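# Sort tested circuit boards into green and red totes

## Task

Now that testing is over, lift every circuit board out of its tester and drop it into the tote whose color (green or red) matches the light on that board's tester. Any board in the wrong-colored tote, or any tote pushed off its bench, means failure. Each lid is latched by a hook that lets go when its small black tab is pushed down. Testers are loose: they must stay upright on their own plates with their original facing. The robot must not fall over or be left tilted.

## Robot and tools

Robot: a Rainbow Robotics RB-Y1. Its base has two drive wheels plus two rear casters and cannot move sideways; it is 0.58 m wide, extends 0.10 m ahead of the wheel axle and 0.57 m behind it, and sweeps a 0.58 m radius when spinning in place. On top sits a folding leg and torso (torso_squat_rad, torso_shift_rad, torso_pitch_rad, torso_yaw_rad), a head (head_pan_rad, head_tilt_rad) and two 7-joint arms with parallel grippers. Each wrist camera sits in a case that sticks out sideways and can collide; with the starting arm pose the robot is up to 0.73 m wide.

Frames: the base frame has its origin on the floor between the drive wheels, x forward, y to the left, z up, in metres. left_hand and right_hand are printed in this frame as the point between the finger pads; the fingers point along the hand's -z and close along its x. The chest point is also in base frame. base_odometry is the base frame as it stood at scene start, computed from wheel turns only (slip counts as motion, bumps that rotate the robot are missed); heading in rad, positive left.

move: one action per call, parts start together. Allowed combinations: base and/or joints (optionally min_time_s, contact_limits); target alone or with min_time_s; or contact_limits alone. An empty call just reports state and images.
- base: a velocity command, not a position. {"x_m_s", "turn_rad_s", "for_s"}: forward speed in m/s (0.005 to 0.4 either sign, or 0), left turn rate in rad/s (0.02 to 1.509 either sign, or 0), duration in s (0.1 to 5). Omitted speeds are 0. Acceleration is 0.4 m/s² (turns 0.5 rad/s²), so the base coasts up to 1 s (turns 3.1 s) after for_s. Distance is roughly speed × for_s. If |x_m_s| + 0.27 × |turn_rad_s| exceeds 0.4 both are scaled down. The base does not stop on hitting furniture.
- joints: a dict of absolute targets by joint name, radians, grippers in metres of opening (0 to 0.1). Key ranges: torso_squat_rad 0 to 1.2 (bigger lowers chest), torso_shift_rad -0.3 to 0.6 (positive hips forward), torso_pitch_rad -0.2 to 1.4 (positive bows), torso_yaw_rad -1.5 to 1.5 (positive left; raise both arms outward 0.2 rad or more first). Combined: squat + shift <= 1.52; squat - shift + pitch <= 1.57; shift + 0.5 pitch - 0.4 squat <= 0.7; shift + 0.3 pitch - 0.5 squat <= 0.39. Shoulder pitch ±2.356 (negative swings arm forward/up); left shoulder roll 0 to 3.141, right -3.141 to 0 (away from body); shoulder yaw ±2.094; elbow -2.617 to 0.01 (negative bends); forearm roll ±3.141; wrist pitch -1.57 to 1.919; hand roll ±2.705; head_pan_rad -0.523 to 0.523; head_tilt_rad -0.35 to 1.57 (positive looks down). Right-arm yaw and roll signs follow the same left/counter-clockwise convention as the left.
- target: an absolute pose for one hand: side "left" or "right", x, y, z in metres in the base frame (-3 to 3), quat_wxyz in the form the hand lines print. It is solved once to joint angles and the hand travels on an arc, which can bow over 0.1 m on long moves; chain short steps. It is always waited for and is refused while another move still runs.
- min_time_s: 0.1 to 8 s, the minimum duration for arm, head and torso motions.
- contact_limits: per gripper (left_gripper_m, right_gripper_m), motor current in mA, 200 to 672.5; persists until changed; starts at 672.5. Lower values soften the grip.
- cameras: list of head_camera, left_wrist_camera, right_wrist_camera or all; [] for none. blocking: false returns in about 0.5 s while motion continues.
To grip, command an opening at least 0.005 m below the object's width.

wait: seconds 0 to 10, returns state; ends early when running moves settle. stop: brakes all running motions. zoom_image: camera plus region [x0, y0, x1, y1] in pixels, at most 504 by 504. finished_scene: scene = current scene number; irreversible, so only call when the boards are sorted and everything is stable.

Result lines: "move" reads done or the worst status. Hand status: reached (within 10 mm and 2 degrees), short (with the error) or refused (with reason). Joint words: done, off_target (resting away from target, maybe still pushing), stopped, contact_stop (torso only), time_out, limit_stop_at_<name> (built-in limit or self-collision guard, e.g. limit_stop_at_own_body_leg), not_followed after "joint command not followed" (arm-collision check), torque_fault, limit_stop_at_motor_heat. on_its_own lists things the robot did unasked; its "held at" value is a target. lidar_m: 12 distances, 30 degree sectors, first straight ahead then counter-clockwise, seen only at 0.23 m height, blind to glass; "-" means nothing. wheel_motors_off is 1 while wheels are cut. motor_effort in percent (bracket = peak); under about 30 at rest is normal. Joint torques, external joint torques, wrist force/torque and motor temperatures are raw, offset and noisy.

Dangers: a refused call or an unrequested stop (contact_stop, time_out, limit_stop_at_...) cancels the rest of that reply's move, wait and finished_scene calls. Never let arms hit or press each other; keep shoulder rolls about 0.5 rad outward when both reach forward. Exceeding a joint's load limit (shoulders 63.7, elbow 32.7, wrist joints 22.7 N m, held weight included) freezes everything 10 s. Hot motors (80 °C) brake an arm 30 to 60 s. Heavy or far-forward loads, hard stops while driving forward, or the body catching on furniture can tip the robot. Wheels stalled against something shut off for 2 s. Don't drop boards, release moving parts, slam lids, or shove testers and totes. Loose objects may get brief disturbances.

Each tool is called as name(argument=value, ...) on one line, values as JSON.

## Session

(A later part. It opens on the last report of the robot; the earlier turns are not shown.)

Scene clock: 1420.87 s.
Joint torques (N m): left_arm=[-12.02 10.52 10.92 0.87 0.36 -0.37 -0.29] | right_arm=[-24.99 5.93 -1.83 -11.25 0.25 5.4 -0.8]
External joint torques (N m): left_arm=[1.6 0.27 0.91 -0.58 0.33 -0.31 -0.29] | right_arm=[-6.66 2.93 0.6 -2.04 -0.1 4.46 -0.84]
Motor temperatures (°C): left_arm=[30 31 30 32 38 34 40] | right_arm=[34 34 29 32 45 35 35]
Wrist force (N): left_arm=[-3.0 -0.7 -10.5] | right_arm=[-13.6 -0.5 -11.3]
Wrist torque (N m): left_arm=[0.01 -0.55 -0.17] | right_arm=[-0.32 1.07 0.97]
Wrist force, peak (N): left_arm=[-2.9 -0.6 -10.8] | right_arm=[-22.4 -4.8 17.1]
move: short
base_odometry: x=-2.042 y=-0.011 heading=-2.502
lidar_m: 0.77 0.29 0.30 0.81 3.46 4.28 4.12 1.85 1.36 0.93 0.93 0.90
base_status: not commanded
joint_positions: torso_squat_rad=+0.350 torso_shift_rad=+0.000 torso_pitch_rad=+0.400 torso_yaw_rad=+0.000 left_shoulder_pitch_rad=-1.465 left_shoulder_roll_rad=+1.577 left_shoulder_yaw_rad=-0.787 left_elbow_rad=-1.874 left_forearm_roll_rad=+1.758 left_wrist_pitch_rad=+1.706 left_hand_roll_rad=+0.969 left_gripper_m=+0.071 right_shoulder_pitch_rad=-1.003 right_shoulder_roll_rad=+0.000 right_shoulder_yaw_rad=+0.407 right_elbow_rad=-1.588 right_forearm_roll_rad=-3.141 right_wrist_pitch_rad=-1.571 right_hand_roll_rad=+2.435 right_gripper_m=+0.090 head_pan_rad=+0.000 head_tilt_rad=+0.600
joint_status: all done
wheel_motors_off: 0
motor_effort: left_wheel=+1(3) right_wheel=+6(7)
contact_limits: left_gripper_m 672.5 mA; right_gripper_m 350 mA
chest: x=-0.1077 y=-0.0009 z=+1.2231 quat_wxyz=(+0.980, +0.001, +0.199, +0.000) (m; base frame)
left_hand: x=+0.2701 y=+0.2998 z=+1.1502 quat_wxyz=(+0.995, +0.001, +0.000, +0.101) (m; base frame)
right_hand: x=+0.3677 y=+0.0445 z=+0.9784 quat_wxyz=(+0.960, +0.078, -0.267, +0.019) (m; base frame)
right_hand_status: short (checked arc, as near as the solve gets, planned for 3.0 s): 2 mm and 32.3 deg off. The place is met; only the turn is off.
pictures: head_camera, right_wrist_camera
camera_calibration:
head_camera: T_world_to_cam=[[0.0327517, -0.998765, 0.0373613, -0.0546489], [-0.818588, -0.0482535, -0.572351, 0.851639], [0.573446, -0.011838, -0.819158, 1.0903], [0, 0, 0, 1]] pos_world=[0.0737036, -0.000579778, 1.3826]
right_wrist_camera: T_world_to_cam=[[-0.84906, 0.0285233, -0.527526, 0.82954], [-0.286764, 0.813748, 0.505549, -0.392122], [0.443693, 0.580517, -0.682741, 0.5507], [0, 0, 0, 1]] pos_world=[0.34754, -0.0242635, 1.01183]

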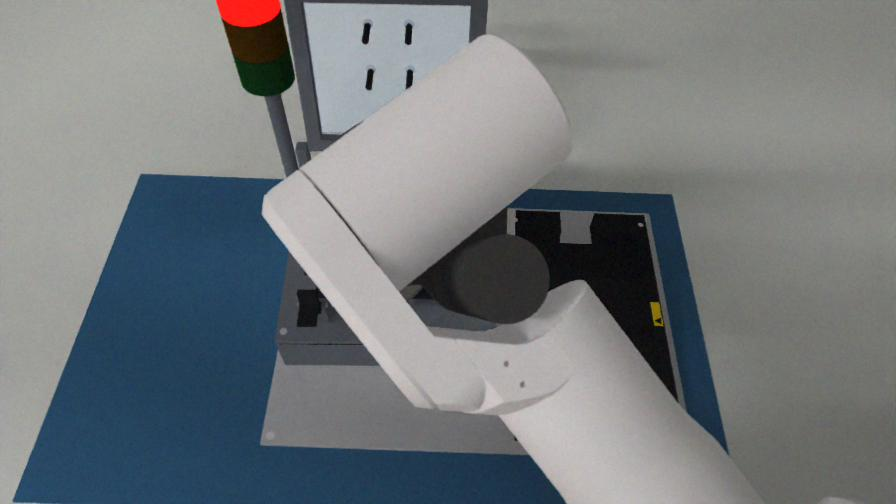

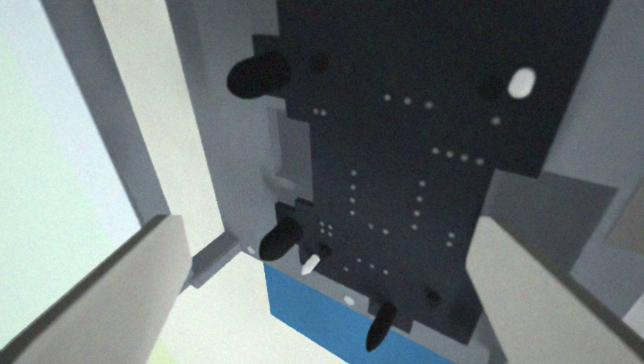

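move(target={"side":"right","x":0.355,"y":0.0,"z":1.07,"quat_wxyz":[0.897,0.195,-0.395,0.018]}, min_time_s=2, cameras=[])

move(joints={"right_gripper_m":0.0}, cameras=[])

move(target={"side":"right","x":0.35,"y":-0.02,"z":1.08,"quat_wxyz":[0.707,0,0,-0.707]}, min_time_s=4, cameras=["head_camera","right_wrist_camera"])

Scene clock: 1436.60 s.
Joint torques (N m): left_arm=[-12.05 10.44 11.08 0.95 0.32 -0.26 -0.22] | right_arm=[-11.85 2.49 -1.62 -7.81 0.1 1.72 0.3]
External joint torques (N m): left_arm=[1.57 0.19 1.08 -0.5 0.29 -0.2 -0.22] | right_arm=[2.51 -0.58 -0.93 0.82 0.08 0.12 0.26]
Motor temperatures (°C): left_arm=[30 31 30 32 38 34 40] | right_arm=[35 34 28 32 45 36 35]
Wrist force (N): left_arm=[-2.8 -0.5 -10.3] | right_arm=[-2.6 9.1 -11.0]
Wrist torque (N m): left_arm=[0.00 -0.53 -0.19] | right_arm=[0.01 0.56 0.47]
Wrist force, peak (N): left_arm=[-2.9 -1.0 -10.6] | right_arm=[-15.8 12.0 -9.7]
move: done
base_odometry: x=-2.042 y=-0.011 heading=-2.502
lidar_m: 0.78 0.29 0.30 0.82 3.46 4.28 4.11 1.85 1.36 0.92 0.93 0.90
base_status: not commanded
joint_positions: torso_squat_rad=+0.350 torso_shift_rad=+0.000 torso_pitch_rad=+0.400 torso_yaw_rad=+0.000 left_shoulder_pitch_rad=-1.465 left_shoulder_roll_rad=+1.577 left_shoulder_yaw_rad=-0.787 left_elbow_rad=-1.874 left_forearm_roll_rad=+1.758 left_wrist_pitch_rad=+1.706 left_hand_roll_rad=+0.969 left_gripper_m=+0.071 right_shoulder_pitch_rad=-0.732 right_shoulder_roll_rad=+0.000 right_shoulder_yaw_rad=+0.270 right_elbow_rad=-2.123 right_forearm_roll_rad=-3.141 right_wrist_pitch_rad=-1.495 right_hand_roll_rad=+2.638 right_gripper_m=+0.090 head_pan_rad=+0.000 head_tilt_rad=+0.600
joint_status: all done
wheel_motors_off: 0
motor_effort: left_wheel=+0(2) right_wheel=+6(7)
contact_limits: left_gripper_m 672.5 mA; right_gripper_m 350 mA
chest: x=-0.1077 y=-0.0008 z=+1.2231 quat_wxyz=(+0.980, +0.001, +0.199, +0.000) (m; base frame)
left_hand: x=+0.2701 y=+0.2999 z=+1.1501 quat_wxyz=(+0.995, +0.000, +0.000, +0.101) (m; base frame)
right_hand: x=+0.3549 y=+0.0006 z=+1.0702 quat_wxyz=(+0.897, +0.188, -0.400, +0.014) (m; base frame)
right_hand_status: reached (checked arc, as near as the solve gets, planned for 2.0 s): 1 mm and 1.1 deg off.
pictures: none
No camera images: "cameras" was empty.

Scene clock: 1438.17 s.
Joint torques (N m): left_arm=[-11.96 10.12 11.06 0.95 0.33 -0.38 -0.22] | right_arm=[-12.1 2.45 -2 -7.91 0.2 1.71 0.33]
External joint torques (N m): left_arm=[1.66 -0.13 1.06 -0.5 0.3 -0.32 -0.22] | right_arm=[2.26 -0.62 -1.3 0.72 0.17 0.11 0.29]
Motor temperatures (°C): left_arm=[30 31 30 32 38 34 40] | right_arm=[35 34 28 32 45 36 35]
Wrist force (N): left_arm=[-2.8 -0.9 -10.1] | right_arm=[-2.5 9.3 -10.8]
Wrist torque (N m): left_arm=[0.03 -0.53 -0.18] | right_arm=[-0.03 0.60 0.47]
Wrist force, peak (N): left_arm=[-3.1 -0.7 -10.7] | right_arm=[-2.6 9.2 -11.2]
move: done
base_odometry: x=-2.042 y=-0.011 heading=-2.502
lidar_m: 0.78 0.29 0.30 0.81 3.46 4.28 4.11 1.84 1.38 0.92 0.93 0.89
base_status: not commanded
joint_positions: torso_squat_rad=+0.350 torso_shift_rad=+0.000 torso_pitch_rad=+0.400 torso_yaw_rad=+0.000 left_shoulder_pitch_rad=-1.465 left_shoulder_roll_rad=+1.577 left_shoulder_yaw_rad=-0.787 left_elbow_rad=-1.874 left_forearm_roll_rad=+1.758 left_wrist_pitch_rad=+1.706 left_hand_roll_rad=+0.969 left_gripper_m=+0.071 right_shoulder_pitch_rad=-0.732 right_shoulder_roll_rad=+0.000 right_shoulder_yaw_rad=+0.270 right_elbow_rad=-2.123 right_forearm_roll_rad=-3.141 right_wrist_pitch_rad=-1.495 right_hand_roll_rad=+2.638 right_gripper_m=+0.000 head_pan_rad=+0.000 head_tilt_rad=+0.600
joint_status: all done
wheel_motors_off: 0
motor_effort: left_wheel=+1(2) right_wheel=+4(7)
contact_limits: left_gripper_m 672.5 mA; right_gripper_m 350 mA
chest: x=-0.1077 y=-0.0008 z=+1.2231 quat_wxyz=(+0.980, +0.001, +0.199, +0.000) (m; base frame)
left_hand: x=+0.2701 y=+0.2999 z=+1.1501 quat_wxyz=(+0.995, +0.000, +0.000, +0.101) (m; base frame)
right_hand: x=+0.3549 y=+0.0006 z=+1.0702 quat_wxyz=(+0.897, +0.188, -0.400, +0.014) (m; base frame)
pictures: none
No camera images: "cameras" was empty.

Scene clock: 1442.50 s.
Joint torques (N m): left_arm=[-11.93 10.47 10.78 0.96 0.35 -0.3 -0.26] | right_arm=[-11.24 1.91 -2.39 -7.61 -0.05 1.21 -0.24]
External joint torques (N m): left_arm=[1.69 0.22 0.77 -0.49 0.32 -0.25 -0.26] | right_arm=[2.81 -0.74 -1.82 0.61 -0.01 -0.36 -0.23]
Motor temperatures (°C): left_arm=[30 31 30 32 38 34 40] | right_arm=[35 34 28 32 45 36 35]
Wrist force (N): left_arm=[-2.7 -0.7 -10.5] | right_arm=[4.2 6.5 -10.9]
Wrist torque (N m): left_arm=[0.00 -0.50 -0.17] | right_arm=[0.15 0.95 0.50]
Wrist force, peak (N): left_arm=[-2.9 -0.7 -10.8] | right_arm=[-2.7 9.0 -11.3]
move: short
base_odometry: x=-2.042 y=-0.011 heading=-2.502
lidar_m: 0.78 0.29 0.31 0.82 3.46 4.28 4.10 1.84 1.37 0.92 0.92 0.90
base_status: not commanded
joint_positions: torso_squat_rad=+0.350 torso_shift_rad=+0.000 torso_pitch_rad=+0.400 torso_yaw_rad=+0.000 left_shoulder_pitch_rad=-1.465 left_shoulder_roll_rad=+1.577 left_shoulder_yaw_rad=-0.787 left_elbow_rad=-1.874 left_forearm_roll_rad=+1.758 left_wrist_pitch_rad=+1.706 left_hand_roll_rad=+0.969 left_gripper_m=+0.071 right_shoulder_pitch_rad=-0.728 right_shoulder_roll_rad=+0.000 right_shoulder_yaw_rad=+0.230 right_elbow_rad=-2.187 right_forearm_roll_rad=-3.141 right_wrist_pitch_rad=-1.570 right_hand_roll_rad=+1.083 right_gripper_m=+0.000 head_pan_rad=+0.000 head_tilt_rad=+0.600
joint_status: all done
wheel_motors_off: 0
motor_effort: left_wheel=+1(2) right_wheel=+4(6)
contact_limits: left_gripper_m 672.5 mA; right_gripper_m 350 mA
chest: x=-0.1077 y=-0.0008 z=+1.2231 quat_wxyz=(+0.980, +0.001, +0.199, +0.000) (m; base frame)
left_hand: x=+0.2701 y=+0.2999 z=+1.1501 quat_wxyz=(+0.995, +0.000, +0.000, +0.101) (m; base frame)
right_hand: x=+0.3502 y=-0.0196 z=+1.0798 quat_wxyz=(+0.636, +0.409, -0.155, -0.636) (m; base frame)
right_hand_status: short (checked arc, as near as the solve gets, planned for 4.0 s): 0 mm and 51.8 deg off. The place is met; only the turn is off.
pictures: head_camera, right_wrist_camera
camera_calibration:
head_camera: T_world_to_cam=[[0.0328945, -0.998758, 0.0374192, -0.0546172], [-0.818623, -0.0484029, -0.572288, 0.851606], [0.573388, -0.0118071, -0.819199, 1.0903], [0, 0, 0, 1]] pos_world=[0.0737734, -0.000455811, 1.38258]
right_wrist_camera: T_world_to_cam=[[-0.117532, 0.937806, 0.326659, -0.290743], [0.294868, -0.281147, 0.913241, -1.06171], [0.948282, 0.203656, -0.243485, 0.00656206], [0, 0, 0, 1]] pos_world=[0.272668, -0.0271712, 1.06616]

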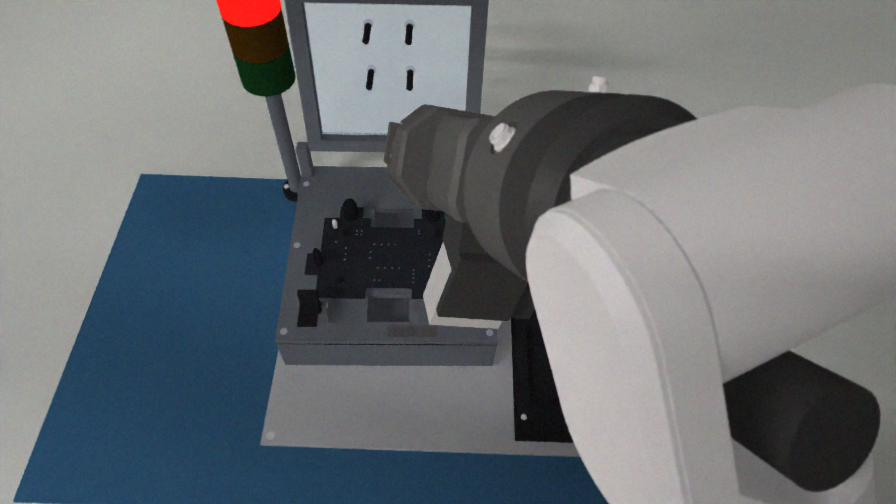

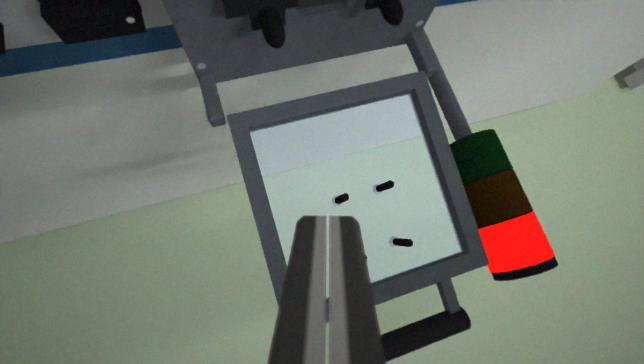

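move(joints={"right_shoulder_pitch_rad":-0.2,"right_shoulder_roll_rad":-0.6,"right_shoulder_yaw_rad":0.2,"right_elbow_rad":-2.3,"right_forearm_roll_rad":-2.3,"right_wrist_pitch_rad":-0.5,"right_hand_roll_rad":1.0}, min_time_s=3, cameras=[])

move(joints={"right_shoulder_pitch_rad":-1.465,"right_shoulder_roll_rad":-1.577,"right_shoulder_yaw_rad":0.787,"right_elbow_rad":-1.874,"right_forearm_roll_rad":-1.758,"right_wrist_pitch_rad":1.706,"right_hand_roll_rad":-0.969,"right_gripper_m":0.09}, min_time_s=4, cameras=[])

move(target={"side":"right","x":0.34,"y":-0.08,"z":1.1,"quat_wxyz":[1,0,0,0]}, min_time_s=3, cameras=[])

move(target={"side":"right","x":0.36,"y":0.03,"z":1.05,"quat_wxyz":[0.9998,0,0,0.02]}, min_time_s=3, cameras=["head_camera","right_wrist_camera"])

Scene clock: 1459.97 s.
Joint torques (N m): left_arm=[-12.05 10.47 10.96 1.03 0.35 -0.38 -0.25] | right_arm=[-5.47 -7.13 -6.62 -8.85 0.94 0.75 -0.29]
External joint torques (N m): left_arm=[1.56 0.22 0.96 -0.42 0.31 -0.33 -0.25] | right_arm=[1.86 -0.58 -0.9 0.69 -0.03 0.08 -0.33]
Motor temperatures (°C): left_arm=[30 31 30 32 38 34 40] | right_arm=[34 34 28 32 45 35 35]
Wrist force (N): left_arm=[-2.8 -0.7 -10.7] | right_arm=[-2.2 6.2 -6.2]
Wrist torque (N m): left_arm=[0.03 -0.51 -0.17] | right_arm=[0.12 0.56 0.47]
Wrist force, peak (N): left_arm=[-3.1 -0.6 -10.8] | right_arm=[4.1 6.5 -11.6]
move: done
base_odometry: x=-2.042 y=-0.011 heading=-2.502
lidar_m: 0.78 0.29 0.30 0.82 3.46 4.27 4.11 1.84 1.37 0.92 0.93 0.90
base_status: not commanded
joint_positions: torso_squat_rad=+0.350 torso_shift_rad=+0.000 torso_pitch_rad=+0.400 torso_yaw_rad=+0.000 left_shoulder_pitch_rad=-1.465 left_shoulder_roll_rad=+1.577 left_shoulder_yaw_rad=-0.787 left_elbow_rad=-1.874 left_forearm_roll_rad=+1.758 left_wrist_pitch_rad=+1.706 left_hand_roll_rad=+0.969 left_gripper_m=+0.071 right_shoulder_pitch_rad=-0.200 right_shoulder_roll_rad=-0.600 right_shoulder_yaw_rad=+0.200 right_elbow_rad=-2.300 right_forearm_roll_rad=-2.300 right_wrist_pitch_rad=-0.500 right_hand_roll_rad=+1.000 right_gripper_m=+0.000 head_pan_rad=+0.000 head_tilt_rad=+0.600
joint_status: all done
wheel_motors_off: 0
motor_effort: left_wheel=+2(3) right_wheel=+5(7)
contact_limits: left_gripper_m 672.5 mA; right_gripper_m 350 mA
chest: x=-0.1076 y=-0.0008 z=+1.2231 quat_wxyz=(+0.980, +0.001, +0.199, +0.000) (m; base frame)
left_hand: x=+0.2701 y=+0.2999 z=+1.1501 quat_wxyz=(+0.995, +0.000, +0.000, +0.101) (m; base frame)
right_hand: x=+0.3547 y=-0.2113 z=+1.1588 quat_wxyz=(+0.589, +0.371, -0.675, -0.244) (m; base frame)
pictures: none
No camera images: "cameras" was empty.

Scene clock: 1464.27 s.
Joint torques (N m): left_arm=[-11.97 10.31 10.9 0.93 0.33 -0.28 -0.23] | right_arm=[-14.67 -11.65 -8.59 1.8 0.17 0.02 -0.12]
External joint torques (N m): left_arm=[1.65 0.06 0.89 -0.52 0.3 -0.22 -0.23] | right_arm=[-0.05 -0.24 1.93 0.36 -0.07 0.03 -0.12]
Motor temperatures (°C): left_arm=[30 31 30 32 38 34 40] | right_arm=[34 34 28 32 45 35 35]
Wrist force (N): left_arm=[-3.1 -0.9 -10.2] | right_arm=[2.1 10.8 -13.3]
Wrist torque (N m): left_arm=[0.05 -0.56 -0.18] | right_arm=[-0.06 0.85 0.55]
Wrist force, peak (N): left_arm=[-2.8 -0.8 -10.9] | right_arm=[1.8 10.6 -13.8]
move: done
base_odometry: x=-2.042 y=-0.011 heading=-2.502
lidar_m: 0.77 0.28 0.29 0.82 3.45 4.28 4.11 1.84 1.37 0.92 0.93 0.90
base_status: not commanded
joint_positions: torso_squat_rad=+0.350 torso_shift_rad=+0.000 torso_pitch_rad=+0.400 torso_yaw_rad=+0.000 left_shoulder_pitch_rad=-1.465 left_shoulder_roll_rad=+1.577 left_shoulder_yaw_rad=-0.787 left_elbow_rad=-1.874 left_forearm_roll_rad=+1.758 left_wrist_pitch_rad=+1.706 left_hand_roll_rad=+0.969 left_gripper_m=+0.071 right_shoulder_pitch_rad=-1.465 right_shoulder_roll_rad=-1.577 right_shoulder_yaw_rad=+0.787 right_elbow_rad=-1.874 right_forearm_roll_rad=-1.758 right_wrist_pitch_rad=+1.706 right_hand_roll_rad=-0.969 right_gripper_m=+0.090 head_pan_rad=+0.000 head_tilt_rad=+0.600
joint_status: all done
wheel_motors_off: 0
motor_effort: left_wheel=+1(2) right_wheel=+4(7)
contact_limits: left_gripper_m 672.5 mA; right_gripper_m 350 mA
chest: x=-0.1076 y=-0.0008 z=+1.2231 quat_wxyz=(+0.980, +0.000, +0.199, +0.000) (m; base frame)
left_hand: x=+0.2701 y=+0.2999 z=+1.1501 quat_wxyz=(+0.995, +0.000, +0.000, +0.101) (m; base frame)
right_hand: x=+0.2701 y=-0.3010 z=+1.1497 quat_wxyz=(+0.995, +0.001, +0.000, -0.101) (m; base frame)
pictures: none
No camera images: "cameras" was empty.

Scene clock: 1467.60 s.
Joint torques (N m): left_arm=[-11.91 10.36 11.17 0.96 0.31 -0.3 -0.29] | right_arm=[-22.96 -5.84 -8.43 -0.11 0.22 0.21 -0.42]
External joint torques (N m): left_arm=[1.7 0.11 1.16 -0.49 0.28 -0.24 -0.29] | right_arm=[0.54 2.14 1.77 1.07 -0.01 0.22 -0.42]
Motor temperatures (°C): left_arm=[30 31 30 32 38 34 40] | right_arm=[35 34 28 32 45 35 35]
Wrist force (N): left_arm=[-3.0 -0.8 -10.3] | right_arm=[2.0 10.7 -13.2]
Wrist torque (N m): left_arm=[0.02 -0.53 -0.18] | right_arm=[-0.04 0.83 0.53]
Wrist force, peak (N): left_arm=[-2.6 -0.6 -10.7] | right_arm=[2.4 10.6 -14.0]
move: done
base_odometry: x=-2.042 y=-0.011 heading=-2.502
lidar_m: 0.78 0.28 0.30 0.81 3.46 4.28 4.11 1.84 1.37 0.92 0.93 0.90
base_status: not commanded
joint_positions: torso_squat_rad=+0.350 torso_shift_rad=+0.000 torso_pitch_rad=+0.400 torso_yaw_rad=+0.000 left_shoulder_pitch_rad=-1.465 left_shoulder_roll_rad=+1.577 left_shoulder_yaw_rad=-0.787 left_elbow_rad=-1.874 left_forearm_roll_rad=+1.758 left_wrist_pitch_rad=+1.706 left_hand_roll_rad=+0.969 left_gripper_m=+0.071 right_shoulder_pitch_rad=-1.753 right_shoulder_roll_rad=-0.790 right_shoulder_yaw_rad=+0.971 right_elbow_rad=-1.448 right_forearm_roll_rad=-1.472 right_wrist_pitch_rad=+1.765 right_hand_roll_rad=-1.079 right_gripper_m=+0.090 head_pan_rad=+0.000 head_tilt_rad=+0.600
joint_status: all done
wheel_motors_off: 0
motor_effort: left_wheel=+1(2) right_wheel=+4(7)
contact_limits: left_gripper_m 672.5 mA; right_gripper_m 350 mA
chest: x=-0.1076 y=-0.0008 z=+1.2231 quat_wxyz=(+0.980, +0.000, +0.199, +0.000) (m; base frame)
left_hand: x=+0.2701 y=+0.2999 z=+1.1501 quat_wxyz=(+0.995, +0.000, +0.000, +0.101) (m; base frame)
right_hand: x=+0.3396 y=-0.0803 z=+1.1002 quat_wxyz=(+1.000, +0.001, -0.002, +0.000) (m; base frame)
right_hand_status: reached (checked arc, planned for 3.0 s): 1 mm and 0.2 deg off.
pictures: none
No camera images: "cameras" was empty.

Scene clock: 1470.93 s.
Joint torques (N m): left_arm=[-12.13 10.54 10.98 1.03 0.34 -0.34 -0.22] | right_arm=[-24.75 -5.14 -6.34 -0.78 0.39 -0.26 0.37]
External joint torques (N m): left_arm=[1.49 0.29 0.97 -0.42 0.3 -0.29 -0.22] | right_arm=[0.8 2.39 1.45 1.23 0.15 -0.25 0.37]
Motor temperatures (°C): left_arm=[30 31 30 32 38 34 40] | right_arm=[35 34 28 32 45 35 35]
Wrist force (N): left_arm=[-2.9 -0.7 -10.5] | right_arm=[2.3 10.8 -13.5]
Wrist torque (N m): left_arm=[0.01 -0.53 -0.18] | right_arm=[-0.05 0.87 0.51]
Wrist force, peak (N): left_arm=[-2.8 -0.6 -10.7] | right_arm=[2.1 11.0 -13.8]
move: done
base_odometry: x=-2.042 y=-0.011 heading=-2.502
lidar_m: 0.78 0.29 0.30 0.81 3.46 4.28 4.11 1.84 1.36 0.93 0.94 0.89
base_status: not commanded
joint_positions: torso_squat_rad=+0.350 torso_shift_rad=+0.000 torso_pitch_rad=+0.400 torso_yaw_rad=+0.000 left_shoulder_pitch_rad=-1.465 left_shoulder_roll_rad=+1.577 left_shoulder_yaw_rad=-0.787 left_elbow_rad=-1.874 left_forearm_roll_rad=+1.758 left_wrist_pitch_rad=+1.706 left_hand_roll_rad=+0.969 left_gripper_m=+0.071 right_shoulder_pitch_rad=-1.856 right_shoulder_roll_rad=-0.367 right_shoulder_yaw_rad=+1.059 right_elbow_rad=-0.934 right_forearm_roll_rad=-1.359 right_wrist_pitch_rad=+1.643 right_hand_roll_rad=-0.955 right_gripper_m=+0.090 head_pan_rad=+0.000 head_tilt_rad=+0.600
joint_status: all done
wheel_motors_off: 0
motor_effort: left_wheel=+0(2) right_wheel=+4(6)
contact_limits: left_gripper_m 672.5 mA; right_gripper_m 350 mA
chest: x=-0.1076 y=-0.0008 z=+1.2231 quat_wxyz=(+0.980, +0.000, +0.199, +0.000) (m; base frame)
left_hand: x=+0.2701 y=+0.2999 z=+1.1501 quat_wxyz=(+0.995, +0.000, +0.000, +0.101) (m; base frame)
right_hand: x=+0.3599 y=+0.0298 z=+1.0502 quat_wxyz=(+1.000, +0.001, -0.001, +0.020) (m; base frame)
right_hand_status: reached (checked arc, planned for 3.0 s): 0 mm and 0.1 deg off.
pictures: head_camera, right_wrist_camera
camera_calibration:
head_camera: T_world_to_cam=[[0.0329023, -0.998757, 0.0374405, -0.0546329], [-0.818628, -0.0484214, -0.572279, 0.851601], [0.57338, -0.0118206, -0.819204, 1.09031], [0, 0, 0, 1]] pos_world=[0.0737822, -0.000441207, 1.38258]
right_wrist_camera: T_world_to_cam=[[-0.999642, -0.019051, -0.0187794, 0.382514], [-0.0254236, 0.894967, 0.445407, -0.452076], [0.0083215, 0.445725, -0.895131, 0.995456], [0, 0, 0, 1]] pos_world=[0.3626, -0.0318194, 1.0996]

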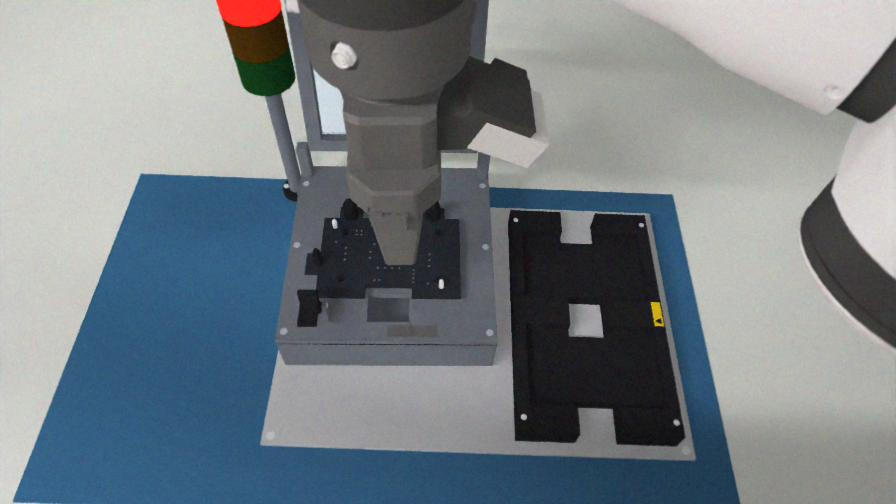

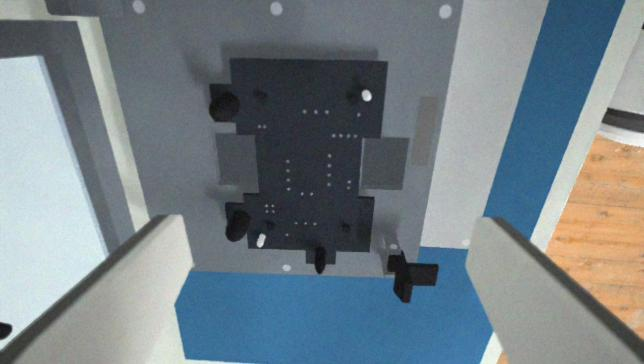

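move(target={"side":"right","x":0.37,"y":0.047,"z":0.98,"quat_wxyz":[0.9998,0,0,0.02]}, min_time_s=2.5, cameras=["right_wrist_camera"])

Scene clock: 1478.53 s.
Joint torques (N m): left_arm=[-11.9 10.57 11.04 1.16 0.35 -0.28 -0.25] | right_arm=[-21.95 -4.59 -4.16 -1.02 0.31 -0.3 0.38]
External joint torques (N m): left_arm=[1.72 0.32 1.03 -0.29 0.32 -0.23 -0.25] | right_arm=[3.67 2.24 1.23 1.23 0.05 -0.28 0.38]
Motor temperatures (°C): left_arm=[30 31 30 32 38 34 40] | right_arm=[35 34 28 32 45 35 35]
Wrist force (N): left_arm=[-2.9 -1.0 -10.5] | right_arm=[1.8 10.6 -13.5]
Wrist torque (N m): left_arm=[0.06 -0.52 -0.17] | right_arm=[-0.02 0.81 0.53]
Wrist force, peak (N): left_arm=[-3.1 -0.8 -10.8] | right_arm=[1.9 11.2 -13.8]
move: done
base_odometry: x=-2.042 y=-0.011 heading=-2.502
lidar_m: 0.78 0.29 0.29 0.81 3.46 4.27 4.12 1.84 1.37 0.91 0.93 0.90
base_status: not commanded
joint_positions: torso_squat_rad=+0.350 torso_shift_rad=+0.000 torso_pitch_rad=+0.400 torso_yaw_rad=+0.000 left_shoulder_pitch_rad=-1.465 left_shoulder_roll_rad=+1.577 left_shoulder_yaw_rad=-0.787 left_elbow_rad=-1.874 left_forearm_roll_rad=+1.758 left_wrist_pitch_rad=+1.706 left_hand_roll_rad=+0.969 left_gripper_m=+0.071 right_shoulder_pitch_rad=-1.811 right_shoulder_roll_rad=-0.184 right_shoulder_yaw_rad=+1.107 right_elbow_rad=-0.617 right_forearm_roll_rad=-1.301 right_wrist_pitch_rad=+1.480 right_hand_roll_rad=-0.814 right_gripper_m=+0.090 head_pan_rad=+0.000 head_tilt_rad=+0.600
joint_status: all done
wheel_motors_off: 0
motor_effort: left_wheel=+0(2) right_wheel=+4(6)
contact_limits: left_gripper_m 672.5 mA; right_gripper_m 350 mA
chest: x=-0.1076 y=-0.0008 z=+1.2231 quat_wxyz=(+0.980, +0.000, +0.199, +0.000) (m; base frame)
left_hand: x=+0.2701 y=+0.2999 z=+1.1501 quat_wxyz=(+0.995, +0.000, +0.000, +0.101) (m; base frame)
right_hand: x=+0.3697 y=+0.0467 z=+0.9805 quat_wxyz=(+1.000, +0.002, -0.003, +0.020) (m; base frame)
right_hand_status: reached (checked arc, planned for 2.5 s): 1 mm and 0.4 deg off.
pictures: right_wrist_camera
camera_calibration:
right_wrist_camera: T_world_to_cam=[[-0.999556, -0.0189904, -0.0229472, 0.39541], [-0.0272492, 0.894117, 0.447003, -0.436758], [0.0120287, 0.44743, -0.894238, 0.923103], [0, 0, 0, 1]] pos_world=[0.37223, -0.0150023, 1.02978]

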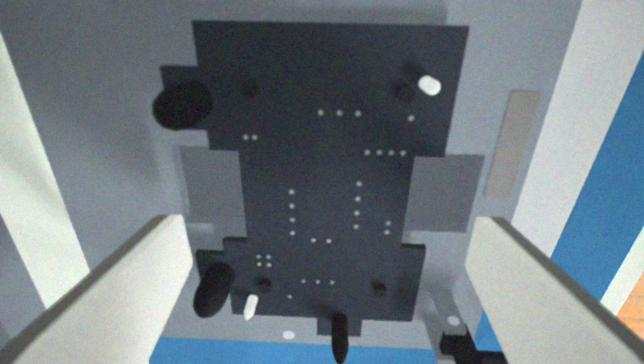

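move(target={"side":"right","x":0.37,"y":0.0465,"z":0.942,"quat_wxyz":[1,0,0,0]}, min_time_s=3, cameras=["right_wrist_camera"])

move(joints={"right_gripper_m":0.05}, cameras=["head_camera","right_wrist_camera"])

Scene clock: 1489.20 s.
Joint torques (N m): left_arm=[-11.93 10.65 10.85 1.01 0.36 -0.3 -0.2] | right_arm=[-21.5 -3.58 -2.68 -1 0.32 -0.42 0.37]
External joint torques (N m): left_arm=[1.68 0.4 0.84 -0.43 0.33 -0.24 -0.2] | right_arm=[3.81 2.66 1.36 1.24 0.07 -0.39 0.37]
Motor temperatures (°C): left_arm=[30 31 30 32 38 34 40] | right_arm=[35 34 28 32 45 35 35]
Wrist force (N): left_arm=[-3.0 -0.6 -10.3] | right_arm=[1.8 10.6 -13.4]
Wrist torque (N m): left_arm=[0.00 -0.55 -0.16] | right_arm=[-0.02 0.80 0.51]
Wrist force, peak (N): left_arm=[-3.0 -0.6 -10.6] | right_arm=[2.0 11.0 -13.8]
move: done
base_odometry: x=-2.042 y=-0.011 heading=-2.502
lidar_m: 0.78 0.29 0.30 0.81 3.46 4.27 4.12 1.84 1.37 0.93 0.93 0.90
base_status: not commanded
joint_positions: torso_squat_rad=+0.350 torso_shift_rad=+0.000 torso_pitch_rad=+0.400 torso_yaw_rad=+0.000 left_shoulder_pitch_rad=-1.465 left_shoulder_roll_rad=+1.577 left_shoulder_yaw_rad=-0.787 left_elbow_rad=-1.874 left_forearm_roll_rad=+1.758 left_wrist_pitch_rad=+1.706 left_hand_roll_rad=+0.969 left_gripper_m=+0.071 right_shoulder_pitch_rad=-1.774 right_shoulder_roll_rad=-0.102 right_shoulder_yaw_rad=+1.123 right_elbow_rad=-0.461 right_forearm_roll_rad=-1.282 right_wrist_pitch_rad=+1.390 right_hand_roll_rad=-0.777 right_gripper_m=+0.090 head_pan_rad=+0.000 head_tilt_rad=+0.600
joint_status: all done
wheel_motors_off: 0
motor_effort: left_wheel=+0(2) right_wheel=+6(6)
contact_limits: left_gripper_m 672.5 mA; right_gripper_m 350 mA
chest: x=-0.1076 y=-0.0008 z=+1.2231 quat_wxyz=(+0.980, +0.000, +0.199, +0.000) (m; base frame)
left_hand: x=+0.2701 y=+0.2999 z=+1.1501 quat_wxyz=(+0.995, +0.000, +0.000, +0.101) (m; base frame)
right_hand: x=+0.3697 y=+0.0459 z=+0.9426 quat_wxyz=(+1.000, +0.002, -0.004, +0.000) (m; base frame)
right_hand_status: reached (checked arc, planned for 3.0 s): 1 mm and 0.6 deg off.
pictures: right_wrist_camera
camera_calibration:
right_wrist_camera: T_world_to_cam=[[-0.999447, 0.0209856, -0.0257997, 0.395268], [0.00721101, 0.894061, 0.447886, -0.43266], [0.0324657, 0.447453, -0.893718, 0.881535], [0, 0, 0, 1]] pos_world=[0.36955, -0.0159153, 0.991824]

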